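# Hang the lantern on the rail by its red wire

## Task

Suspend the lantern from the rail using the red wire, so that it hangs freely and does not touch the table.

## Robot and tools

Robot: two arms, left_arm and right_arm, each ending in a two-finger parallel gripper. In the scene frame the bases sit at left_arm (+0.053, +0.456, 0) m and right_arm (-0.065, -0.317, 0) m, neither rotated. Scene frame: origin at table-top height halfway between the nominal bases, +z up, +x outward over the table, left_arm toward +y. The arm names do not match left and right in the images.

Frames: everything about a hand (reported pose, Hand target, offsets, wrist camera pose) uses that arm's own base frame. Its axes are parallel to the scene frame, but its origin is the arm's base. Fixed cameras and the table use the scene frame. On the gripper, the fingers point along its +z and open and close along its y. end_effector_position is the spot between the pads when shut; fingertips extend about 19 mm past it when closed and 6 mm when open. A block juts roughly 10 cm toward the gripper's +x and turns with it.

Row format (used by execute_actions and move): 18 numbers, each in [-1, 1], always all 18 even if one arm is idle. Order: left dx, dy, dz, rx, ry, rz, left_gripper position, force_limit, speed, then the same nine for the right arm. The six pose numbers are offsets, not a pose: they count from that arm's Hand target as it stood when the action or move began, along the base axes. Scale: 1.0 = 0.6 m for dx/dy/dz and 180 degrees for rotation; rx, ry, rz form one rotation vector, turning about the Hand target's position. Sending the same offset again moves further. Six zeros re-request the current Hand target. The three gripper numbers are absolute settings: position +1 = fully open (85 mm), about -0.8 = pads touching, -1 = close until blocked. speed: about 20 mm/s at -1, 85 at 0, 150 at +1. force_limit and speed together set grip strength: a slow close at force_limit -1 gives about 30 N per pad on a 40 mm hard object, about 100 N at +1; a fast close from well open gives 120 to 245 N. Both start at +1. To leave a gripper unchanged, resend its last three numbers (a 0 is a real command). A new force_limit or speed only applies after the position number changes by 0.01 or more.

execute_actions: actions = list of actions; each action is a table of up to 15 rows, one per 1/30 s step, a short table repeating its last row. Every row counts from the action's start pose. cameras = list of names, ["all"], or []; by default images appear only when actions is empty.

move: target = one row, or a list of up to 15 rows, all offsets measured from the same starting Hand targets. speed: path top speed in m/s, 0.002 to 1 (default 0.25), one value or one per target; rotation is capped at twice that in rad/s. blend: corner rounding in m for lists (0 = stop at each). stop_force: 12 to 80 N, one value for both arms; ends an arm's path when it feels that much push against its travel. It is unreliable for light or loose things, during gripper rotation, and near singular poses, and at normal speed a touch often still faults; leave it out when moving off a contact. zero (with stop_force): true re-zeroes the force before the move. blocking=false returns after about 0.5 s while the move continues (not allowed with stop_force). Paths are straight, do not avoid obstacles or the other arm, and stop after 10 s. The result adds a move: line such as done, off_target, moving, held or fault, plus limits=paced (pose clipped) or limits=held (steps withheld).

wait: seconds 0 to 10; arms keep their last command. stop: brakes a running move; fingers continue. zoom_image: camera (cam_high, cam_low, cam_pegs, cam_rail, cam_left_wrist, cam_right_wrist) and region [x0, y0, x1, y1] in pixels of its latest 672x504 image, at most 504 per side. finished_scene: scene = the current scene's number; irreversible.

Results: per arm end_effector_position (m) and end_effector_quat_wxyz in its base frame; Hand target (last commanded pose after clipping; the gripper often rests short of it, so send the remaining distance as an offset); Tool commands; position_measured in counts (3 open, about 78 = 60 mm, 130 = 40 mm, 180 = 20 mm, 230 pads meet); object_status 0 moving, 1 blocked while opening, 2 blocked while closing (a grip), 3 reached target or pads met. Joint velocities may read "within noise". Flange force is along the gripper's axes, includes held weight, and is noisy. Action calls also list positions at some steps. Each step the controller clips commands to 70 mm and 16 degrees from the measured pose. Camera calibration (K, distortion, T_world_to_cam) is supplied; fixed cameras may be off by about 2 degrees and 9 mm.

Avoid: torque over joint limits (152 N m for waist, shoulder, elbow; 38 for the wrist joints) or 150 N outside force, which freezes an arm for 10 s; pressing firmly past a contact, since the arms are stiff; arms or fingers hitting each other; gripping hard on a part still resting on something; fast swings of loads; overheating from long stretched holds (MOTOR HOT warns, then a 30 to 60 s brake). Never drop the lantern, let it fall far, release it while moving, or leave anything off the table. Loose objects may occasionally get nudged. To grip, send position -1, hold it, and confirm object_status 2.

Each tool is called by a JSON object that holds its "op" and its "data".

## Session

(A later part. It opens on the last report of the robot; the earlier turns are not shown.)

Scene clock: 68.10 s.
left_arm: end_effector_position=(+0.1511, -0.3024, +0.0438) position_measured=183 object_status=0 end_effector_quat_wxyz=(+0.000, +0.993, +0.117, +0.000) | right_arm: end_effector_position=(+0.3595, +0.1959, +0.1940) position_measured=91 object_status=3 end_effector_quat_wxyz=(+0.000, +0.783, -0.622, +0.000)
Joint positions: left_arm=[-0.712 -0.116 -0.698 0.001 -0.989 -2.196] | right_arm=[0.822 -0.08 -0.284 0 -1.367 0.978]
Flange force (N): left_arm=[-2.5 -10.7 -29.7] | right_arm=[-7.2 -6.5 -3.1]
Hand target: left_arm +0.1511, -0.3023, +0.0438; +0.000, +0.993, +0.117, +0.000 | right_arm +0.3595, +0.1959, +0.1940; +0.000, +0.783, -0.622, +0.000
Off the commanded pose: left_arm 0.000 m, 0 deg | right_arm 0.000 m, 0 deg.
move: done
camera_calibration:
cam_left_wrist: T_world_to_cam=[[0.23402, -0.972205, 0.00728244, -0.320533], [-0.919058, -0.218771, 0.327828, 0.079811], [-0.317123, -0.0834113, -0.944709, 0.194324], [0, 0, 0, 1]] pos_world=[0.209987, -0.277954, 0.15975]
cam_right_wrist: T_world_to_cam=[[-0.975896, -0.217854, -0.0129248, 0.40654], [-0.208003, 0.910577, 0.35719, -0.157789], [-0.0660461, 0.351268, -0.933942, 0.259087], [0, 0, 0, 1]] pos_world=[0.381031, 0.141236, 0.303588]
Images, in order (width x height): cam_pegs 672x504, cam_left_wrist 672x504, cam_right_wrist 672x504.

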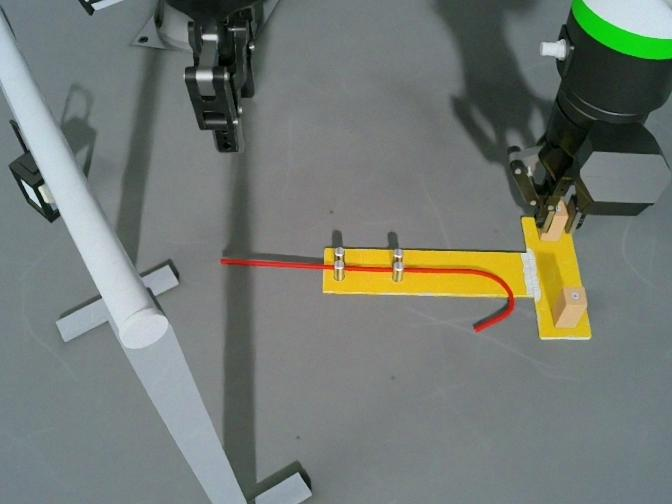

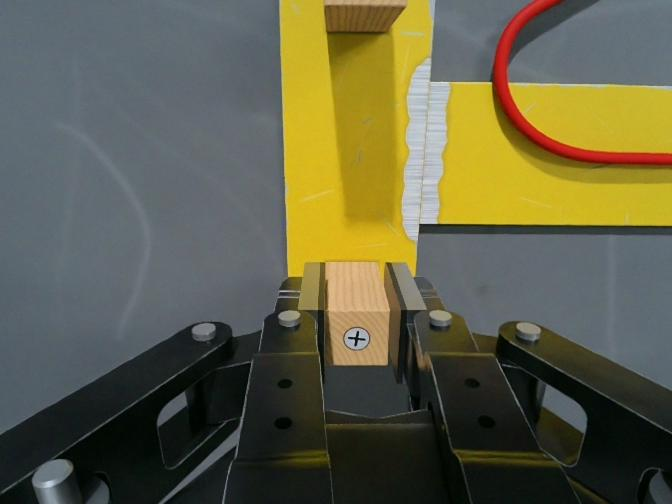

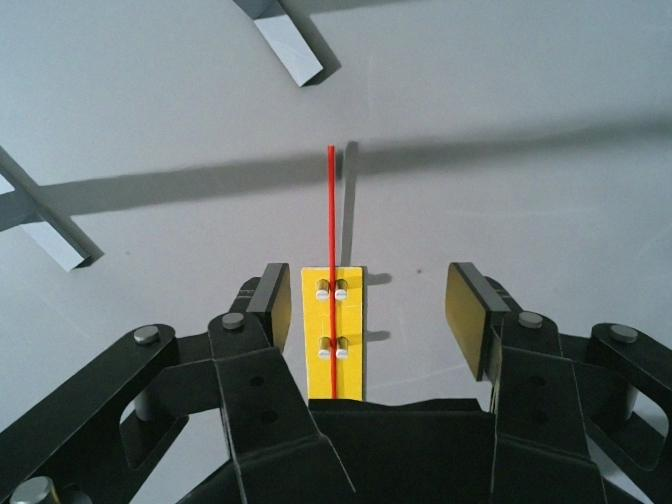

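{"op": "move", "data": {"target": [[0,0,0,0,0,0,-1,0,-1,0.0275,0.0033,-0.1,0,0,0,0.3,0.3,-1],[0,0,0,0,0,0,-1,0,-1,0.0275,0.0033,-0.2837,0,0,0,0.3,0.3,-1],[0,0,0,0,0,0,-1,0,-1,0.0275,0.0033,-0.2837,0,0,0,-1,0.3,-1]], "speed": 0.12, "blend": [0.02,0,0], "cameras": ["cam_right_wrist","cam_pegs"]}}

Scene clock: 74.43 s.
left_arm: end_effector_position=(+0.1511, -0.3023, +0.0438) position_measured=183 object_status=2 end_effector_quat_wxyz=(+0.000, +0.993, +0.117, +0.000) | right_arm: end_effector_position=(+0.3760, +0.1979, +0.0238) position_measured=226 object_status=0 end_effector_quat_wxyz=(+0.000, +0.783, -0.622, +0.000)
Joint positions: left_arm=[-0.712 -0.116 -0.698 0.001 -0.989 -2.196] | right_arm=[0.795 0.143 -0.491 0 -0.938 1.005]
Flange force (N): left_arm=[-2.4 -9.6 -29.2] | right_arm=[-6.2 -7.7 0.7]
Hand target: left_arm +0.1511, -0.3023, +0.0438; +0.000, +0.993, +0.117, +0.000 | right_arm +0.3760, +0.1979, +0.0238; +0.000, +0.783, -0.622, +0.000
Off the commanded pose: left_arm 0.000 m, 0 deg | right_arm 0.000 m, 0 deg.
move: done
camera_calibration:
cam_right_wrist: T_world_to_cam=[[-0.975896, -0.217854, -0.0129248, 0.420878], [-0.208003, 0.910577, 0.35719, -0.0953845], [-0.0660461, 0.351268, -0.933942, 0.100517], [0, 0, 0, 1]] pos_world=[0.397531, 0.143236, 0.133388]
Images, in order (width x height): cam_pegs 672x504, cam_right_wrist 672x504.

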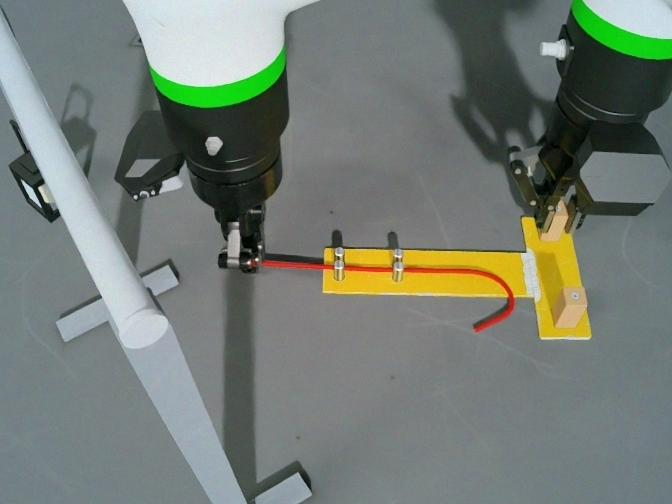

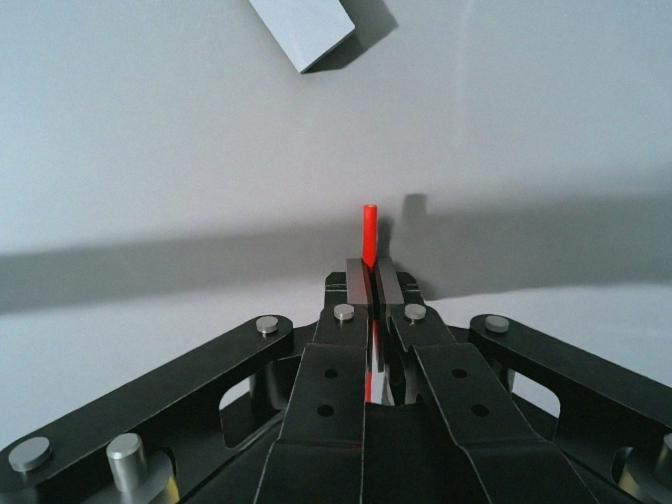

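{"op": "move", "data": {"target": [[0,0,0,0,0,0,-1,0,-1,0.032,0.0133,0,0,0,0.1667,-1,0.3,-1],[0,0,0,0,0,0,-1,0,-1,0.057,0.0365,0,0,0,0.3333,-1,0.3,-1],[0,0,0,0,0,0,-1,0,-1,0.072,0.066,0,0,0,0.5,-1,0.3,-1]], "speed": 0.14, "blend": 0.004, "cameras": ["cam_pegs"]}}

{"op": "move", "data": {"target": [[0,0,0,0,0,0,-1,0,-1,0.0038,0.0313,0,0,0,0.1667,-1,0.3,-1],[0,0,0,0,0,0,-1,0,-1,-0.0013,0.0558,0,0,0,0.3056,-1,0.3,-1]], "speed": 0.14, "blend": 0.004, "cameras": ["cam_pegs","cam_right_wrist"]}}

Scene clock: 81.17 s.
left_arm: end_effector_position=(+0.1511, -0.3023, +0.0438) position_measured=183 object_status=2 end_effector_quat_wxyz=(+0.000, +0.993, +0.117, +0.000) | right_arm: end_effector_position=(+0.4191, +0.2376, +0.0238) position_measured=226 object_status=2 end_effector_quat_wxyz=(+0.000, +0.993, +0.114, +0.000)
Joint positions: left_arm=[-0.712 -0.116 -0.698 0.001 -0.989 -2.196] | right_arm=[0.789 0.271 -0.332 0.001 -0.968 2.581]
Flange force (N): left_arm=[-1.7 -10.3 -29.1] | right_arm=[8.4 -6.5 0.5]
Hand target: left_arm +0.1511, -0.3023, +0.0438; +0.000, +0.993, +0.117, +0.000 | right_arm +0.4192, +0.2375, +0.0238; +0.000, +0.993, +0.114, +0.000
Off the commanded pose: left_arm 0.000 m, 0 deg | right_arm 0.000 m, 0 deg.
move: done
Images, in order (width x height): cam_pegs 672x504.

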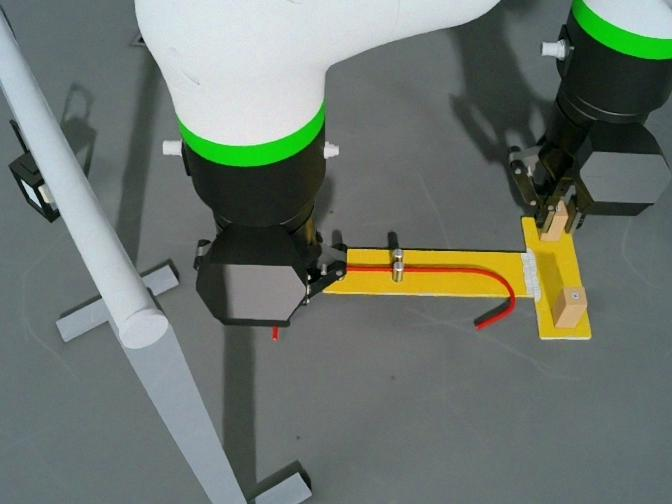

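Scene clock: 85.10 s.
left_arm: end_effector_position=(+0.1511, -0.3023, +0.0438) position_measured=183 object_status=2 end_effector_quat_wxyz=(+0.000, +0.993, +0.117, +0.000) | right_arm: end_effector_position=(+0.4184, +0.2710, +0.0238) position_measured=226 object_status=2 end_effector_quat_wxyz=(+0.000, +0.829, +0.560, +0.000)
Joint positions: left_arm=[-0.712 -0.116 -0.698 0.001 -0.989 -2.196] | right_arm=[0.839 0.307 -0.284 0.001 -0.979 3.491]
Flange force (N): left_arm=[-1.7 -9.4 -28.7] | right_arm=[11.1 1.9 0.8]
Hand target: left_arm +0.1511, -0.3023, +0.0438; +0.000, +0.993, +0.117, +0.000 | right_arm +0.4184, +0.2710, +0.0238; +0.000, +0.828, +0.560, +0.000
Off the commanded pose: left_arm 0.000 m, 0 deg | right_arm 0.000 m, 0 deg.
move: done
camera_calibration:
cam_right_wrist: T_world_to_cam=[[0.924386, -0.381242, -0.0128869, -0.272605], [-0.351858, -0.865213, 0.357214, 0.388373], [-0.147335, -0.325669, -0.933934, 0.295131], [0, 0, 0, 1]] pos_world=[0.432127, 0.328213, 0.133388]
Images, in order (width x height): cam_pegs 672x504, cam_right_wrist 672x504.

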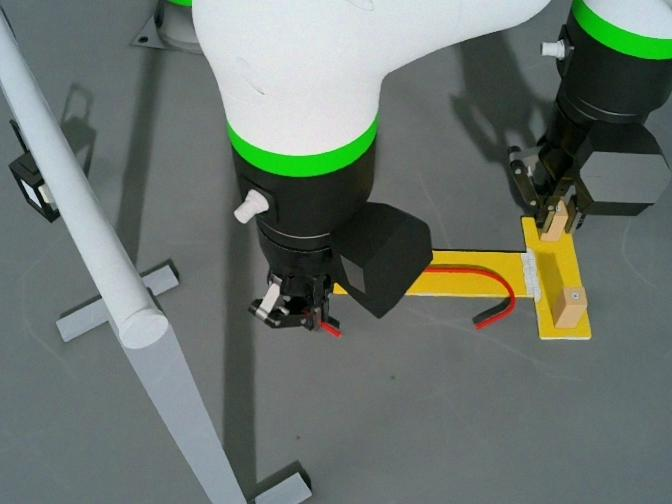

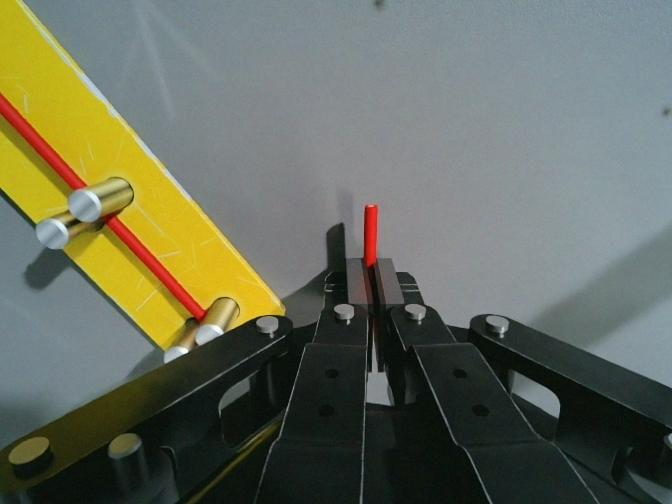

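{"op": "move", "data": {"target": [[0,0,0,0,0,0,0.3,0,-1,0,0,0,0,0,0,-0.3,0.3,-1],[0,0,0.2,0,0,0,0.3,0,-1,0,0,0.3,0,0,0,-0.3,0.3,-1],[0.06,-0.08,0.3,0,0,0.25,0.3,0,-1,-0.1,-0.3,0.4,0,0,-0.4,-0.3,0.3,-1],[0.1073,-0.13,0.3,0,0,0.4985,-0.4,0.3,-1,-0.1,-0.3,0.4,0,0,-0.4,-0.3,0.3,-1]], "blend": [0,0.02,0.02,0], "speed": [0.1,0.15,0.35,0.35], "cameras": ["cam_left_wrist","cam_pegs","cam_high"]}}

Scene clock: 94.60 s.
left_arm: end_effector_position=(+0.2155, -0.3803, +0.2238) position_measured=179 object_status=0 end_effector_quat_wxyz=(+0.000, +0.621, +0.783, +0.000) | right_arm: end_effector_position=(+0.3584, +0.0910, +0.2638) position_measured=167 object_status=3 end_effector_quat_wxyz=(+0.000, +0.999, -0.034, +0.000)
Joint positions: left_arm=[-0.753 -0.022 -0.159 0 -1.433 -0.588] | right_arm=[0.608 -0.206 -0.229 0.001 -1.547 2.465]
Flange force (N): left_arm=[6.1 -4.3 1.4] | right_arm=[5.6 -6.6 -4.5]
Hand target: left_arm +0.2155, -0.3803, +0.2238; +0.000, +0.621, +0.783, +0.000 | right_arm +0.3584, +0.0910, +0.2638; +0.000, +0.999, -0.034, +0.000
Off the commanded pose: left_arm 0.000 m, 0 deg | right_arm 0.000 m, 0 deg.
move: done
camera_calibration:
cam_left_wrist: T_world_to_cam=[[0.973297, 0.229436, 0.00721521, -0.115084], [0.214461, -0.920081, 0.327808, -0.448056], [0.0818494, -0.317507, -0.944717, 0.203281], [0, 0, 0, 1]] pos_world=[0.191463, -0.3213, 0.33975]
Images, in order (width x height): cam_high 672x504, cam_pegs 672x504, cam_left_wrist 672x504.

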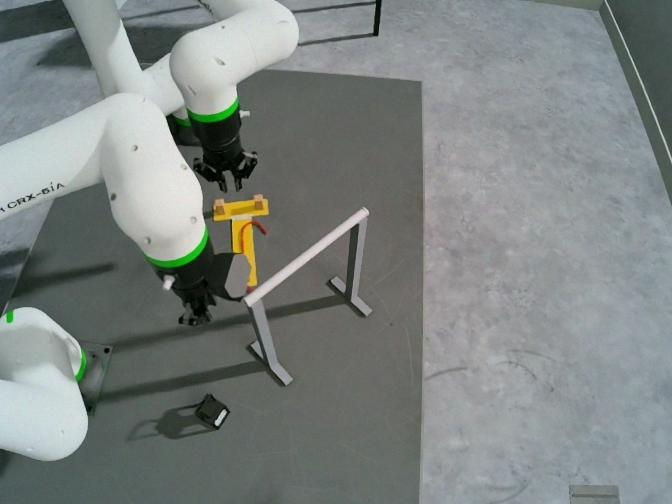

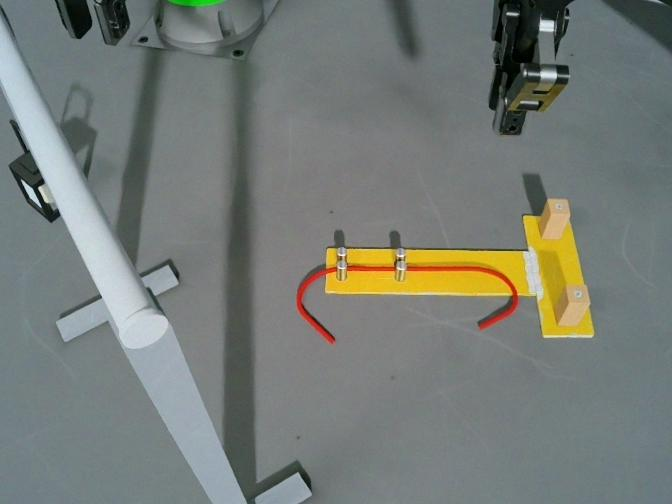

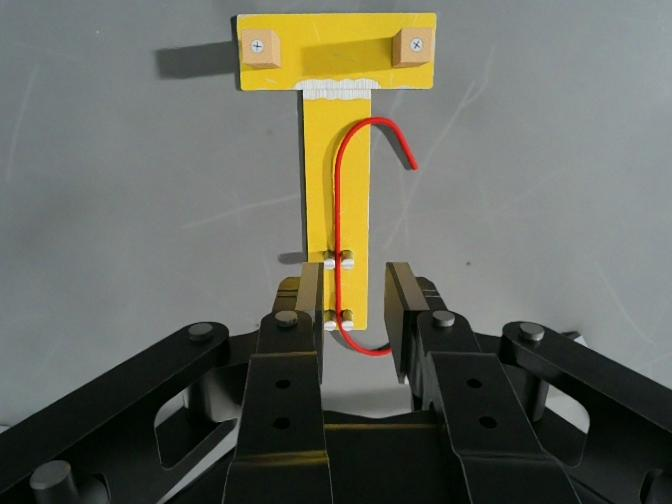

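{"op": "move", "data": {"target": [[-0.0068,-0.0153,-0.2,0,0,0,-0.4,0.3,-1,0,0,0,0,0,0,-0.3,0.3,-1],[-0.0068,-0.0153,-0.3312,0,0,0,-0.4,0.3,-1,0,0,0,0,0,0,-0.3,0.3,-1],[-0.0068,-0.0153,-0.3312,0,0,0,-1,0.3,-1,0,0,0,0,0,0,-0.3,0.3,-1],[-0.0068,-0.0153,-0.23,0,0,0,-1,0.3,-1,0,0,0,0,0,0,-0.3,0.3,-1]], "speed": [0.2,0.06,0.06,0.08], "blend": [0.02,0,0,0], "cameras": ["cam_left_wrist","cam_pegs"]}}

Scene clock: 100.77 s.
left_arm: end_effector_position=(+0.2114, -0.3896, +0.0857) position_measured=227 object_status=2 end_effector_quat_wxyz=(+0.000, +0.621, +0.783, +0.000) | right_arm: end_effector_position=(+0.3584, +0.0910, +0.2638) position_measured=167 object_status=3 end_effector_quat_wxyz=(+0.000, +0.999, -0.034, +0.000)
Joint positions: left_arm=[-0.776 0.098 -0.372 0 -1.099 -0.565] | right_arm=[0.608 -0.206 -0.229 0.001 -1.547 2.465]
Flange force (N): left_arm=[4.7 -3.7 -0.7] | right_arm=[4.6 -6.6 -4.5]
Hand target: left_arm +0.2114, -0.3895, +0.0858; +0.000, +0.621, +0.783, +0.000 | right_arm +0.3584, +0.0910, +0.2638; +0.000, +0.999, -0.034, +0.000
Off the commanded pose: left_arm 0.000 m, 0 deg | right_arm 0.000 m, 0 deg.
move: done
camera_calibration:
cam_left_wrist: T_world_to_cam=[[0.973307, 0.229397, 0.00710167, -0.107881], [0.214455, -0.920058, 0.327874, -0.410354], [0.0817474, -0.317599, -0.944695, 0.070223], [0, 0, 0, 1]] pos_world=[0.187263, -0.3305, 0.20165]
Images, in order (width x height): cam_pegs 672x504, cam_left_wrist 672x504.

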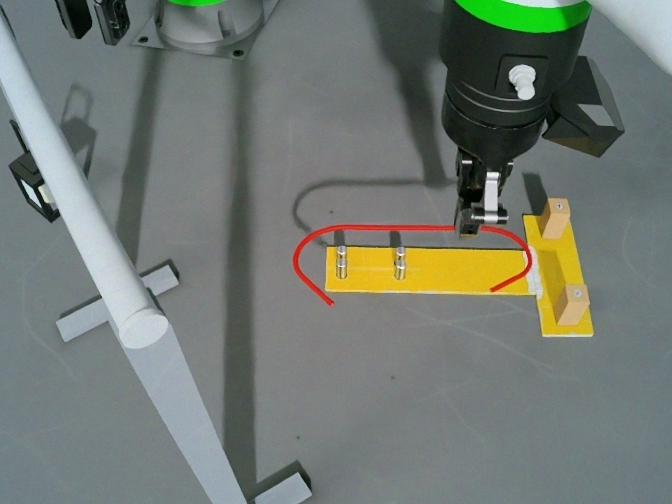

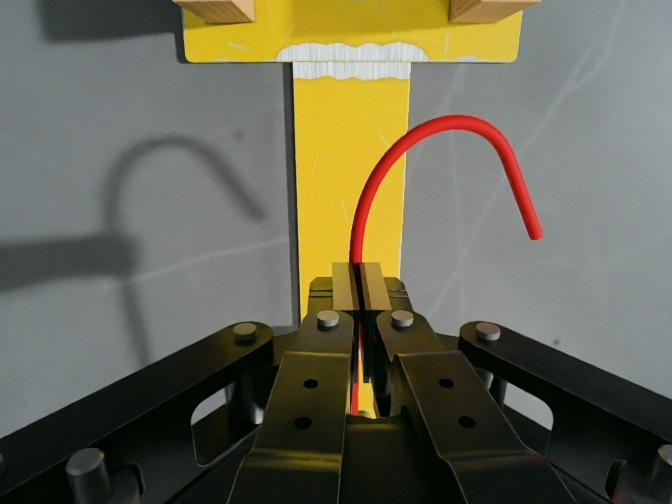

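{"op": "move", "data": {"target": [[0,0,0.15,0,0,0,-1,0.3,-1,0,0,0,0,0,0,-0.3,0.3,-1],[0.3097,0.1067,0.4743,0,0,-0.043,-1,0.3,-1,0.04,0.1,0.1553,0.19,-0.186,-0.173,0,0.3,-1]], "blend": [0.03,0], "speed": [0.2,0.25]}}

{"op": "execute_actions", "data": {"actions": []}}

Scene clock: 106.07 s.
left_arm: end_effector_position=(+0.3972, -0.3255, +0.3704) position_measured=227 object_status=2 end_effector_quat_wxyz=(+0.000, +0.673, +0.740, +0.000) | right_arm: end_effector_position=(+0.3824, +0.1510, +0.3570) position_measured=128 object_status=0 end_effector_quat_wxyz=(-0.295, +0.869, -0.290, +0.270)
Joint positions: left_arm=[-0.43 0.189 0.412 0 -1.793 -1.046] | right_arm=[0.92 -0.759 -0.669 0.38 -0.917 1.462]
Flange force (N): left_arm=[4.5 -7.3 3.6] | right_arm=no reading
Hand target: left_arm +0.3972, -0.3255, +0.3704; +0.000, +0.673, +0.740, +0.000 | right_arm +0.3824, +0.1510, +0.3570; -0.295, +0.869, -0.290, +0.270
Off the commanded pose: left_arm 0.000 m, 0 deg | right_arm 0.000 m, 0 deg.
move: done

Scene clock: 106.07 s.
left_arm: end_effector_position=(+0.3972, -0.3255, +0.3704) position_measured=227 object_status=2 end_effector_quat_wxyz=(+0.000, +0.673, +0.740, +0.000) | right_arm: end_effector_position=(+0.3824, +0.1510, +0.3570) position_measured=128 object_status=0 end_effector_quat_wxyz=(-0.295, +0.869, -0.290, +0.270)
Joint positions: left_arm=[-0.43 0.189 0.412 0 -1.793 -1.046] | right_arm=[0.92 -0.759 -0.669 0.38 -0.917 1.462]
Joint velocities: within noise
Flange force (N): left_arm=[4.5 -7.3 3.6] | right_arm=no reading
Hand target: left_arm +0.3972, -0.3255, +0.3704; +0.000, +0.673, +0.740, +0.000 | right_arm +0.3824, +0.1510, +0.3570; -0.295, +0.869, -0.290, +0.270
Tool commands: left_gripper/position=-1.0 left_gripper/force_limit=+0.3 left_gripper/speed=-1.0 right_gripper/position=+0.0 right_gripper/force_limit=+0.3 right_gripper/speed=-1.0
Off the commanded pose: left_arm 0.000 m, 0 deg | right_arm 0.000 m, 0 deg.
camera_calibration:
cam_left_wrist: T_world_to_cam=[[0.995326, 0.0962985, 0.00722461, -0.357679], [0.0886223, -0.940579, 0.327807, -0.441288], [0.0383626, -0.325634, -0.944717, 0.358952], [0, 0, 0, 1]] pos_world=[0.381345, -0.263735, 0.48635]
cam_right_wrist: T_world_to_cam=[[-0.342607, -0.646014, -0.682119, 0.482555], [-0.867875, 0.495651, -0.0335087, 0.284127], [0.35974, 0.580514, -0.730473, 0.158592], [0, 0, 0, 1]] pos_world=[0.354862, 0.0788453, 0.454528]

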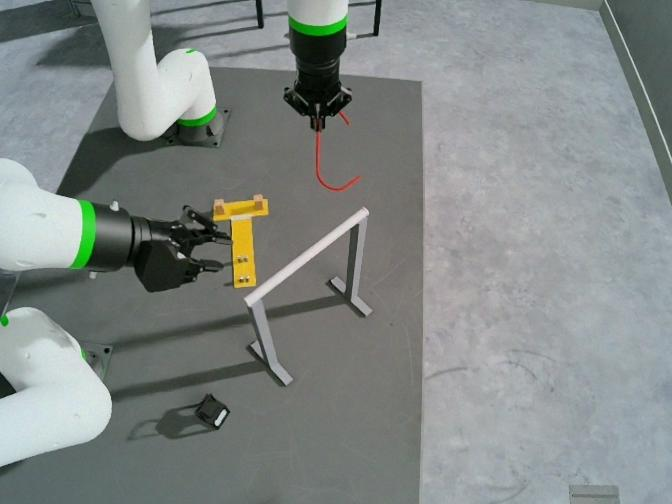

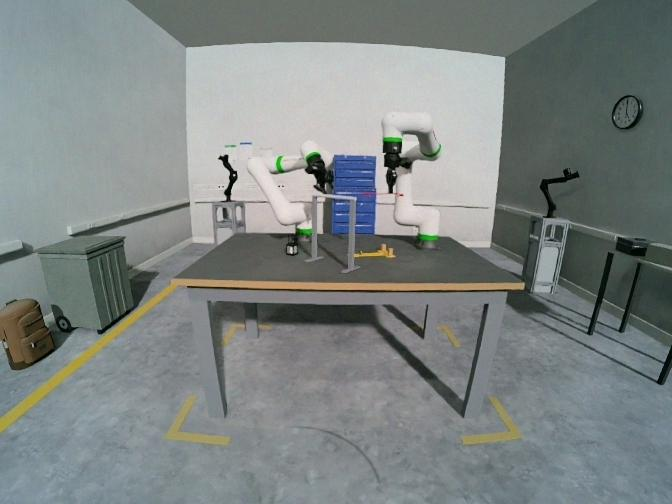

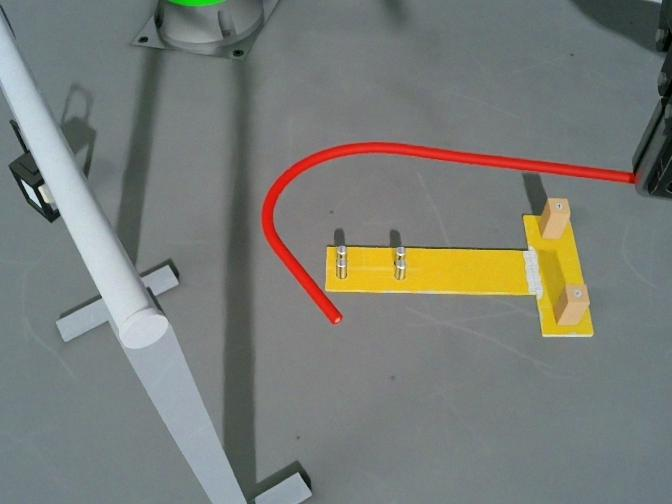

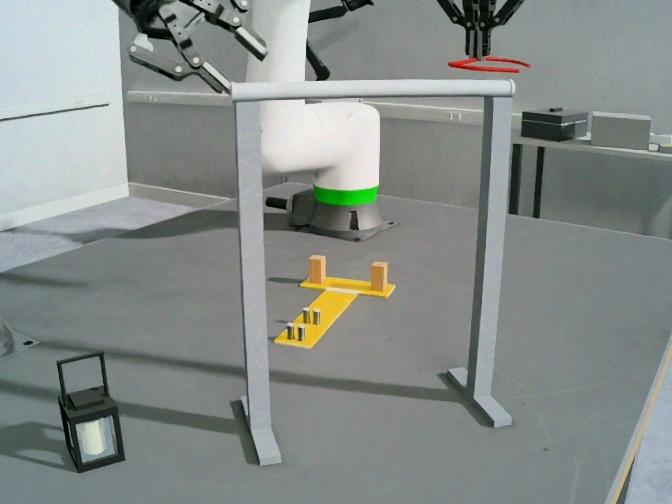

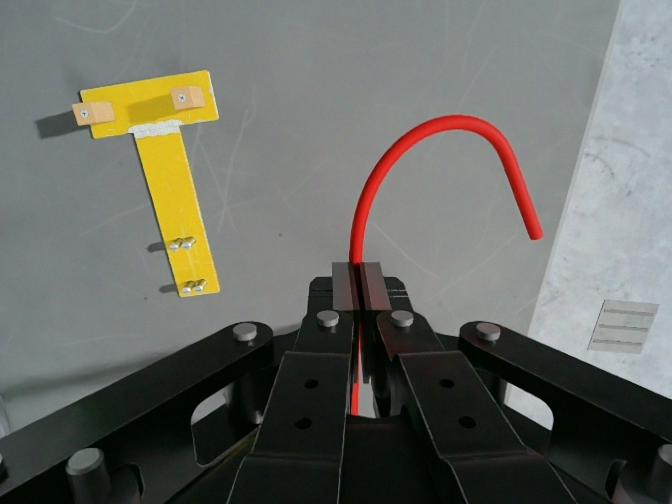

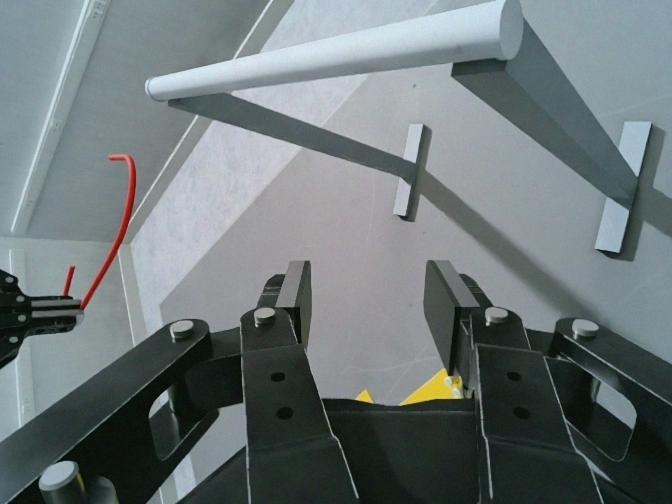

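{"op": "move", "data": {"target": [0,0,0,0,0,0,-1,0.3,-1,0.1168,0.355,0,0.1935,-0.1883,-0.173,0,0.3,-1], "speed": 0.25, "cameras": ["cam_right_wrist","cam_high"]}}

Scene clock: 109.73 s.
left_arm: end_effector_position=(+0.3972, -0.3255, +0.3704) position_measured=227 object_status=2 end_effector_quat_wxyz=(+0.000, +0.673, +0.740, +0.000) | right_arm: end_effector_position=(+0.4525, +0.3640, +0.3570) position_measured=128 object_status=3 end_effector_quat_wxyz=(+0.524, -0.523, +0.476, -0.475)
Joint positions: left_arm=[-0.43 0.189 0.412 0 -1.793 -1.046] | right_arm=[0.987 -0.045 -0.865 2.104 -1.128 -0.943]
Flange force (N): left_arm=[4.7 -7.5 3.7] | right_arm=[-10.6 -0.8 -1.0]
Hand target: left_arm +0.3972, -0.3255, +0.3704; +0.000, +0.673, +0.740, +0.000 | right_arm +0.4525, +0.3640, +0.3570; +0.524, -0.523, +0.476, -0.475
Off the commanded pose: left_arm 0.000 m, 0 deg | right_arm 0.000 m, 0 deg.
move: done; limits=paced
camera_calibration:
cam_right_wrist: T_world_to_cam=[[0.0129461, 0.011382, -0.999851, 0.357433], [-0.444914, 0.895562, 0.00443408, -0.111141], [0.89548, 0.44479, 0.0166581, -0.450034], [0, 0, 0, 1]] pos_world=[0.348921, 0.295636, 0.365369]
Images, in order (width x height): cam_high 672x504, cam_right_wrist 672x504.

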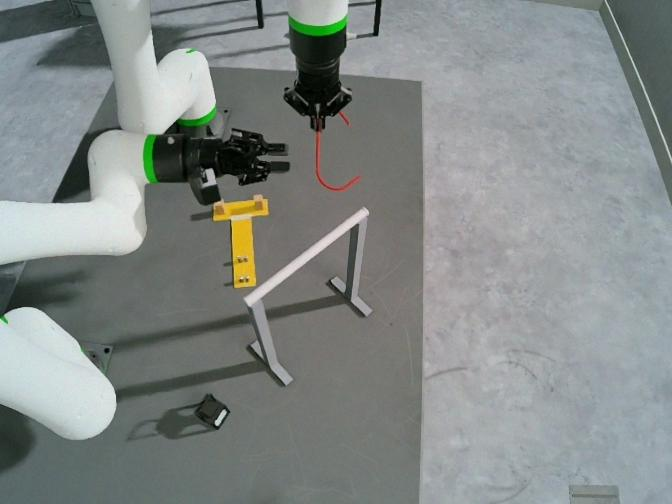

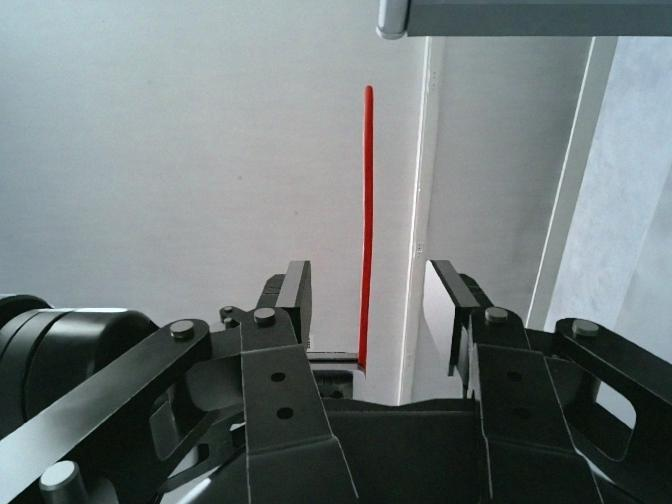

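{"op": "move", "data": {"target": [[0,0,0,0,0,0,-1,0.3,-1,0.1167,0.0112,-0.004,0,0,0,0,0.3,-1],[0,0,0,0,0,0,-1,0.3,-1,0.1167,0.0112,-0.004,0,0,0,-1,0.5,-1]], "speed": 0.08, "cameras": ["cam_right_wrist","cam_high"]}}

{"op": "zoom_image", "data": {"camera": "cam_high", "region": [230, 60, 390, 220]}}

Scene clock: 113.87 s.
left_arm: end_effector_position=(+0.3972, -0.3255, +0.3704) position_measured=227 object_status=2 end_effector_quat_wxyz=(+0.000, +0.673, +0.740, +0.000) | right_arm: end_effector_position=(+0.5225, +0.3707, +0.3545) position_measured=225 object_status=0 end_effector_quat_wxyz=(+0.524, -0.523, +0.476, -0.475)
Joint positions: left_arm=[-0.43 0.189 0.412 0 -1.793 -1.046] | right_arm=[0.806 0.054 -0.749 2.268 -1.016 -1.01]
Flange force (N): left_arm=[5.9 -7.9 4.0] | right_arm=[-10.8 1.9 2.1]
Hand target: left_arm +0.3972, -0.3255, +0.3704; +0.000, +0.673, +0.740, +0.000 | right_arm +0.5225, +0.3707, +0.3546; +0.524, -0.523, +0.476, -0.475
Off the commanded pose: left_arm 0.000 m, 0 deg | right_arm 0.000 m, 0 deg.
move: done
camera_calibration:
cam_right_wrist: T_world_to_cam=[[0.012947, 0.0113798, -0.999851, 0.354051], [-0.444794, 0.895622, 0.00443385, -0.0860539], [0.895539, 0.444671, 0.0166573, -0.515647], [0, 0, 0, 1]] pos_world=[0.418921, 0.302336, 0.362969]
Images, in order (width x height): cam_high 672x504, cam_right_wrist 672x504.

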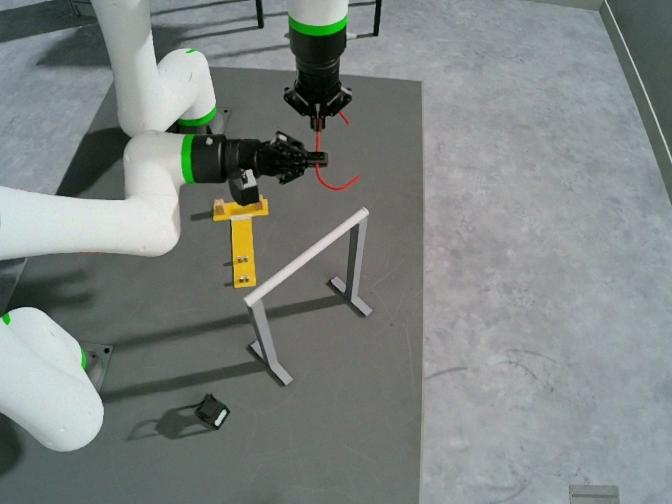

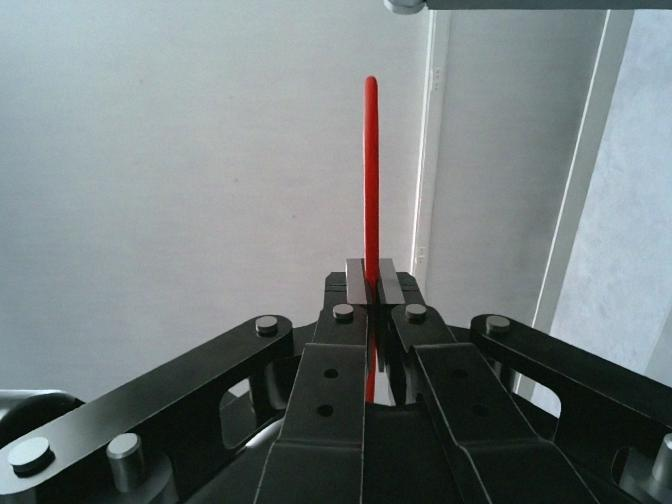

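Scaled by 3.150 from the camera's 672x504 image, which has a finer 960x720 frame.

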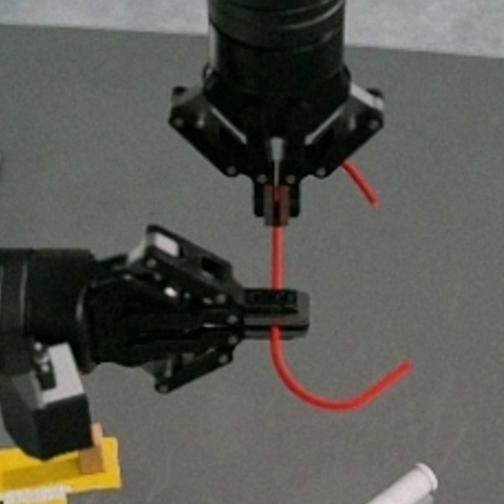

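{"op": "move", "data": {"target": [[0,0,0,0,0,0,-0.4,0.3,-1,0,0,0,0,0,0,-1,0.5,-1],[0,0,0.2,0,0,0,-0.4,0.3,-1,0,0,0,0,0,0,-1,0.5,-1],[-0.1,0.3,0.2,0,0,0,-0.4,0.3,-1,-0.25,-0.1,0.1,0.155,-0.08,-0.0945,-1,0.5,-1],[-0.15,0.4,0.2,0,0,0,-0.4,0.3,-1,-0.321,-0.201,0.08,0.4648,-0.24,-0.2834,-1,0.5,-1]], "blend": [0,0.03,0.03,0], "speed": [0.05,0.12,0.3,0.4], "cameras": ["cam_right_wrist","cam_high","cam_rail"]}}

{"op": "zoom_image", "data": {"camera": "cam_high", "region": [170, 370, 250, 440]}}

{"op": "zoom_image", "data": {"camera": "cam_rail", "region": [30, 340, 150, 480]}}

Scene clock: 121.43 s.
left_arm: end_effector_position=(+0.3169, -0.1049, +0.4904) position_measured=179 object_status=3 end_effector_quat_wxyz=(+0.000, +0.673, +0.740, +0.000) | right_arm: end_effector_position=(+0.3436, +0.2715, +0.4062) position_measured=225 object_status=2 end_effector_quat_wxyz=(+0.641, +0.149, +0.627, -0.416)
Joint positions: left_arm=[0.081 -0.162 0.356 0 -2.089 -1.557] | right_arm=[1.403 0.302 -0.496 1.204 -2.132 -2.077]
Flange force (N): left_arm=[-1.3 -5.1 5.5] | right_arm=[-3.3 4.5 -8.9]
Hand target: left_arm +0.3169, -0.1049, +0.4904; +0.000, +0.673, +0.740, +0.000 (not the last commanded pose) | right_arm +0.3436, +0.2715, +0.4062; +0.641, +0.149, +0.627, -0.416 (not the last commanded pose)
Off the commanded pose: left_arm 0.022 m, 0 deg | right_arm 0.026 m, 25 deg.
move: held (left_arm, right_arm; a check stopped the path); path passed 3 of 4 targets; limits=held
pose unreachable (left arm): on one or more control steps of this call, first in action 0 (counted from 0), this arm could not follow its commanded pose, so it was not sent that pose on those steps. It may still have moved: this result reports where it is.
cause: moving toward the commanded pose would bring a part of the arm too close to another arm (a part of this arm just beyond joint 2 (shoulder) and a part of the right arm just beyond its joint 5 (wrist pitch), along the way the arms are being sent, or toward where that arm still pushes).
pose unreachable (right arm): on one or more control steps of this call, first in action 0 (counted from 0), this arm could not follow its commanded pose, so it was not sent that pose on those steps. It may still have moved: this result reports where it is.
cause: moving toward the commanded pose would bring a part of the arm too close to another arm (a part of this arm just beyond joint 5 (wrist pitch) and a part of the left arm just beyond its joint 2 (shoulder), along the way the arms are being sent, or toward where that arm still pushes).
camera_calibration:
cam_right_wrist: T_world_to_cam=[[0.73073, 0.603191, -0.31968, -0.274434], [-0.121873, 0.576023, 0.808297, -0.427699], [0.6717, -0.551686, 0.49443, -0.158887], [0, 0, 0, 1]] pos_world=[0.255136, 0.324245, 0.336535]
Images, in order (width x height): cam_high 672x504, cam_rail 672x504, cam_right_wrist 672x504.

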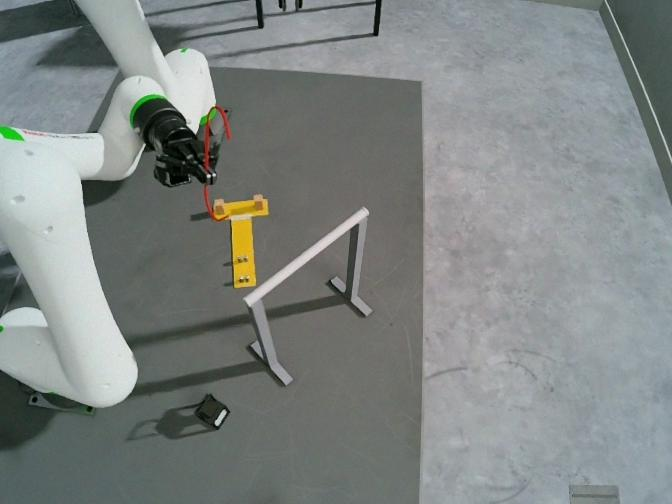

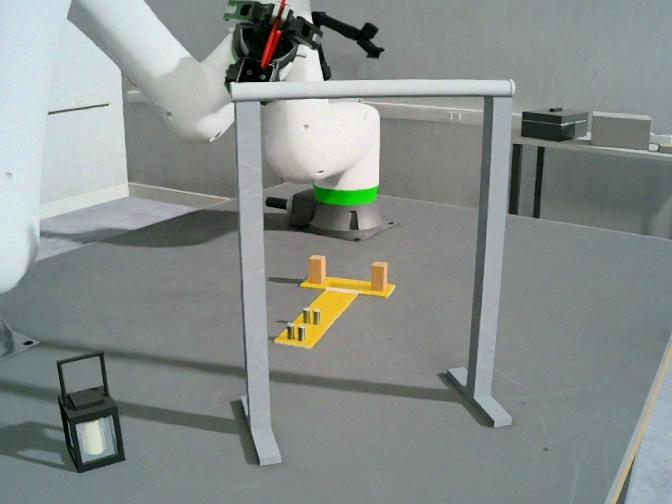

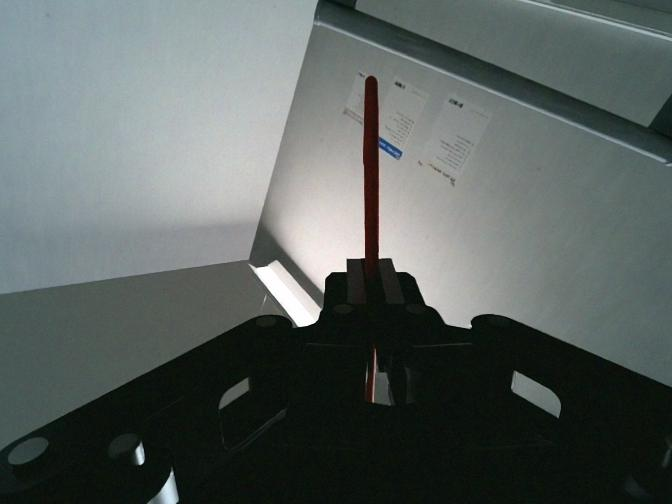

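Scaled by 6.300 from the camera's 672x504 image, which has a finer 960x720 frame.

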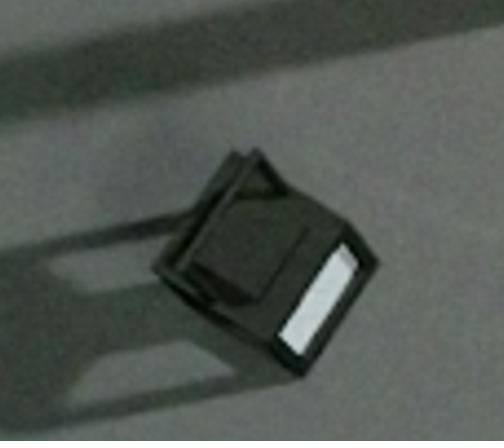

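Scaled by 3.600 from the camera's 672x504 image, which has a finer 960x720 frame.

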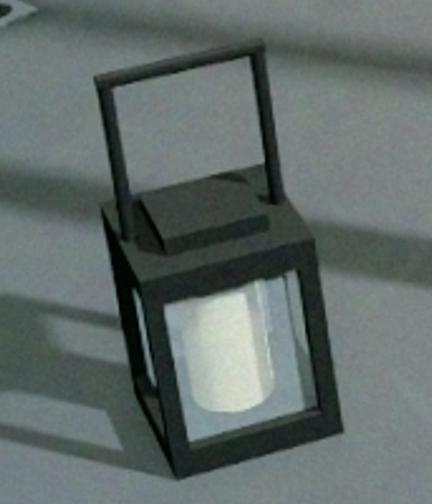

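{"op": "move", "data": {"target": [[0,0,0,0,0,0,-0.4,0.3,-1,0,-0.15,0,0,0,0,-1,0.5,-1],[0,0,0,0,0,0,-0.4,0.3,-1,-0.091,-0.3775,-0.258,0.2853,0.0768,-0.1006,-1,0.5,-1]], "speed": 0.2, "blend": [0.03,0], "cameras": ["cam_right_wrist","cam_high","cam_rail"]}}

Scene clock: 126.90 s.
left_arm: end_effector_position=(+0.3169, -0.1049, +0.4904) position_measured=179 object_status=3 end_effector_quat_wxyz=(+0.000, +0.673, +0.740, +0.000) | right_arm: end_effector_position=(+0.2890, +0.0450, +0.2514) position_measured=225 object_status=2 end_effector_quat_wxyz=(+0.366, +0.455, +0.784, -0.211)
Joint positions: left_arm=[0.081 -0.162 0.356 0 -2.089 -1.557] | right_arm=[1.349 -0.335 -0.775 0.563 -1.81 -2.461]
Flange force (N): left_arm=[-0.8 -6.4 7.6] | right_arm=[6.3 2.0 -10.7]
Hand target: left_arm +0.3169, -0.1049, +0.4904; +0.000, +0.673, +0.740, +0.000 | right_arm +0.2890, +0.0450, +0.2514; +0.366, +0.454, +0.784, -0.211
Off the commanded pose: left_arm 0.000 m, 0 deg | right_arm 0.000 m, 0 deg.
move: done
camera_calibration:
cam_right_wrist: T_world_to_cam=[[0.875516, 0.483189, -0.000453116, -0.264155], [0.158117, -0.285614, 0.945211, -0.255311], [0.456586, -0.827619, -0.32646, 0.110406], [0, 0, 0, 1]] pos_world=[0.221231, 0.14609, 0.277246]
Images, in order (width x height): cam_high 672x504, cam_rail 672x504, cam_right_wrist 672x504.

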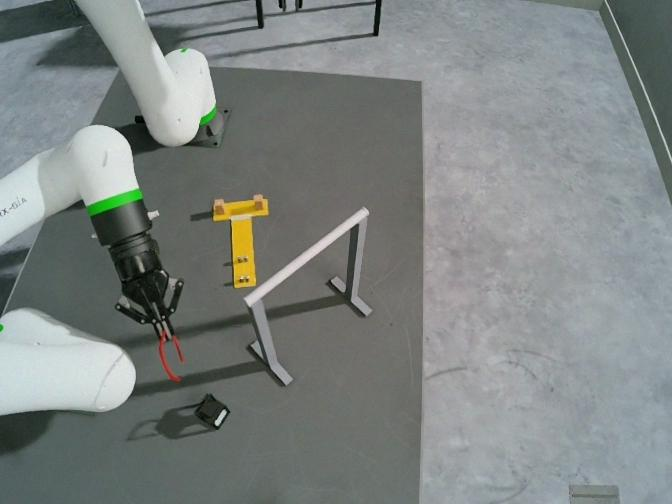

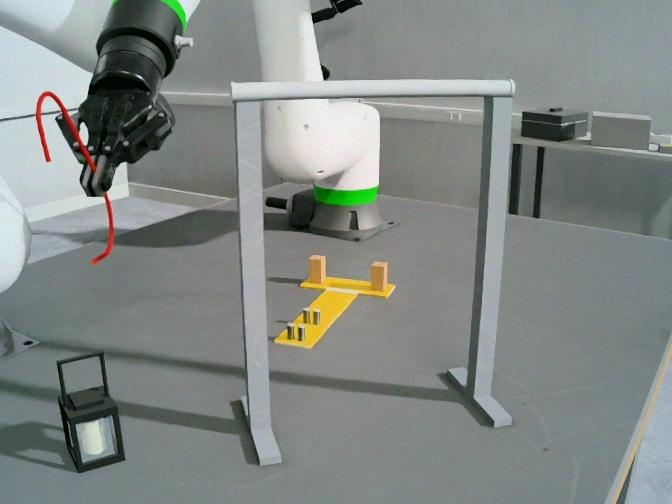

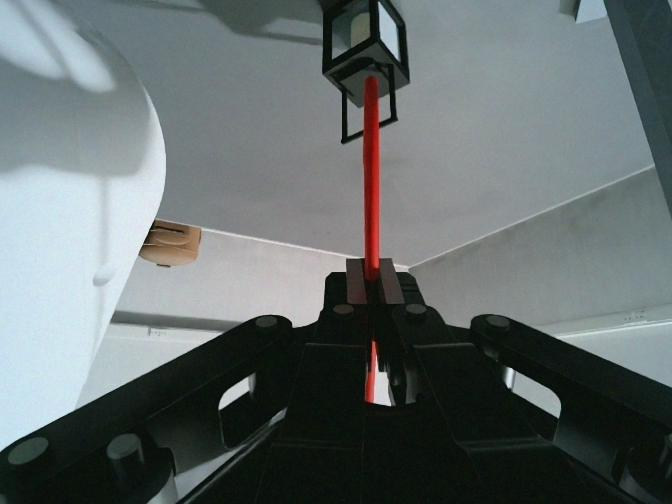

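{"op": "move", "data": {"target": [0,0,0,0,0,0,-0.4,0.3,-1,0,0,-0.1323,0,0,0,-1,0.5,-1], "speed": 0.15, "cameras": ["cam_right_wrist","cam_rail"]}}

{"op": "zoom_image", "data": {"camera": "cam_right_wrist", "region": [280, 40, 480, 300]}}

{"op": "zoom_image", "data": {"camera": "cam_rail", "region": [20, 220, 180, 480]}}

Scene clock: 128.47 s.
left_arm: end_effector_position=(+0.3169, -0.1049, +0.4904) position_measured=179 object_status=3 end_effector_quat_wxyz=(+0.000, +0.673, +0.740, +0.000) | right_arm: end_effector_position=(+0.2890, +0.0450, +0.1720) position_measured=225 object_status=2 end_effector_quat_wxyz=(+0.366, +0.454, +0.784, -0.211)
Joint positions: left_arm=[0.081 -0.162 0.356 0 -2.089 -1.557] | right_arm=[1.353 -0.241 -0.9 0.543 -1.625 -2.581]
Flange force (N): left_arm=[-1.4 -5.6 5.5] | right_arm=[7.0 3.9 -7.9]
Hand target: left_arm +0.3169, -0.1049, +0.4904; +0.000, +0.673, +0.740, +0.000 | right_arm +0.2890, +0.0450, +0.1720; +0.366, +0.454, +0.784, -0.211
Off the commanded pose: left_arm 0.000 m, 0 deg | right_arm 0.000 m, 0 deg.
move: done
camera_calibration:
cam_right_wrist: T_world_to_cam=[[0.875473, 0.483266, -0.000700471, -0.264096], [0.158433, -0.285643, 0.945149, -0.180437], [0.456558, -0.827564, -0.326638, 0.0844679], [0, 0, 0, 1]] pos_world=[0.221232, 0.145991, 0.197945]
Images, in order (width x height): cam_rail 672x504, cam_right_wrist 672x504.

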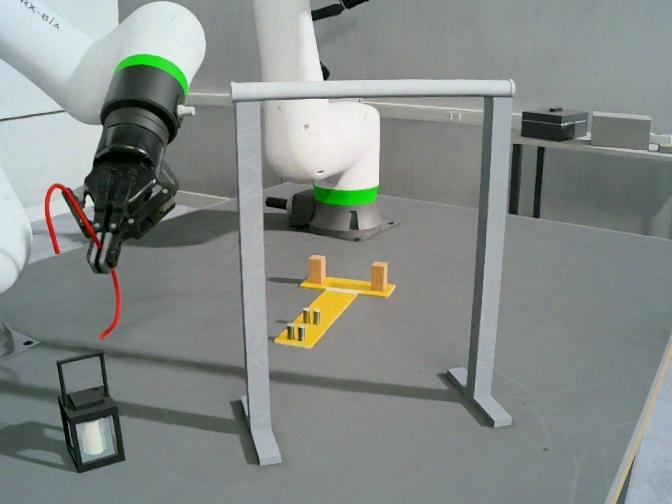

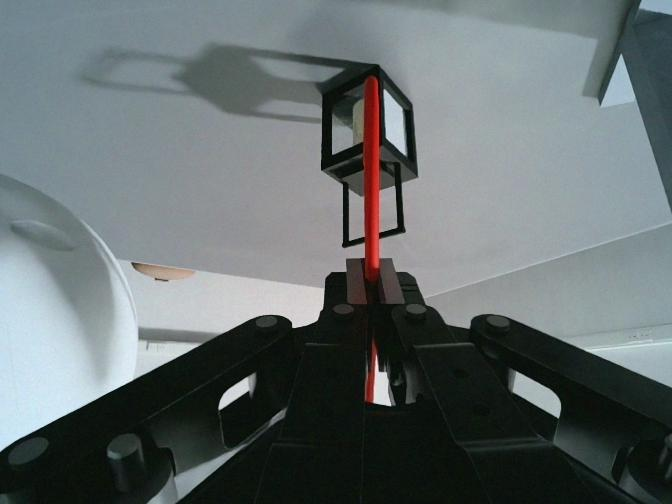

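Scaled by 1.938 from the camera's 672x504 image, which has a finer 960x720 frame.

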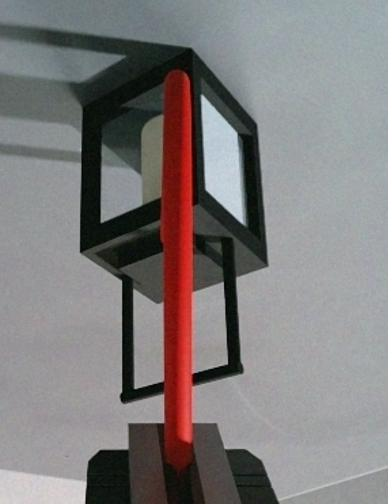

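Scaled by 1.938 from the camera's 672x504 image, which has a finer 960x720 frame.

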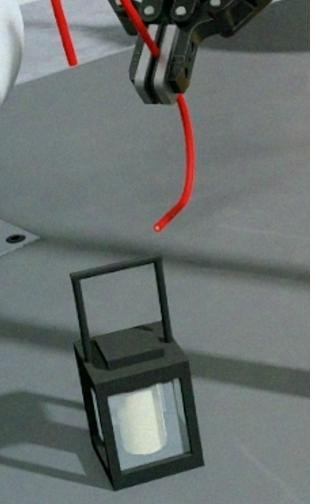

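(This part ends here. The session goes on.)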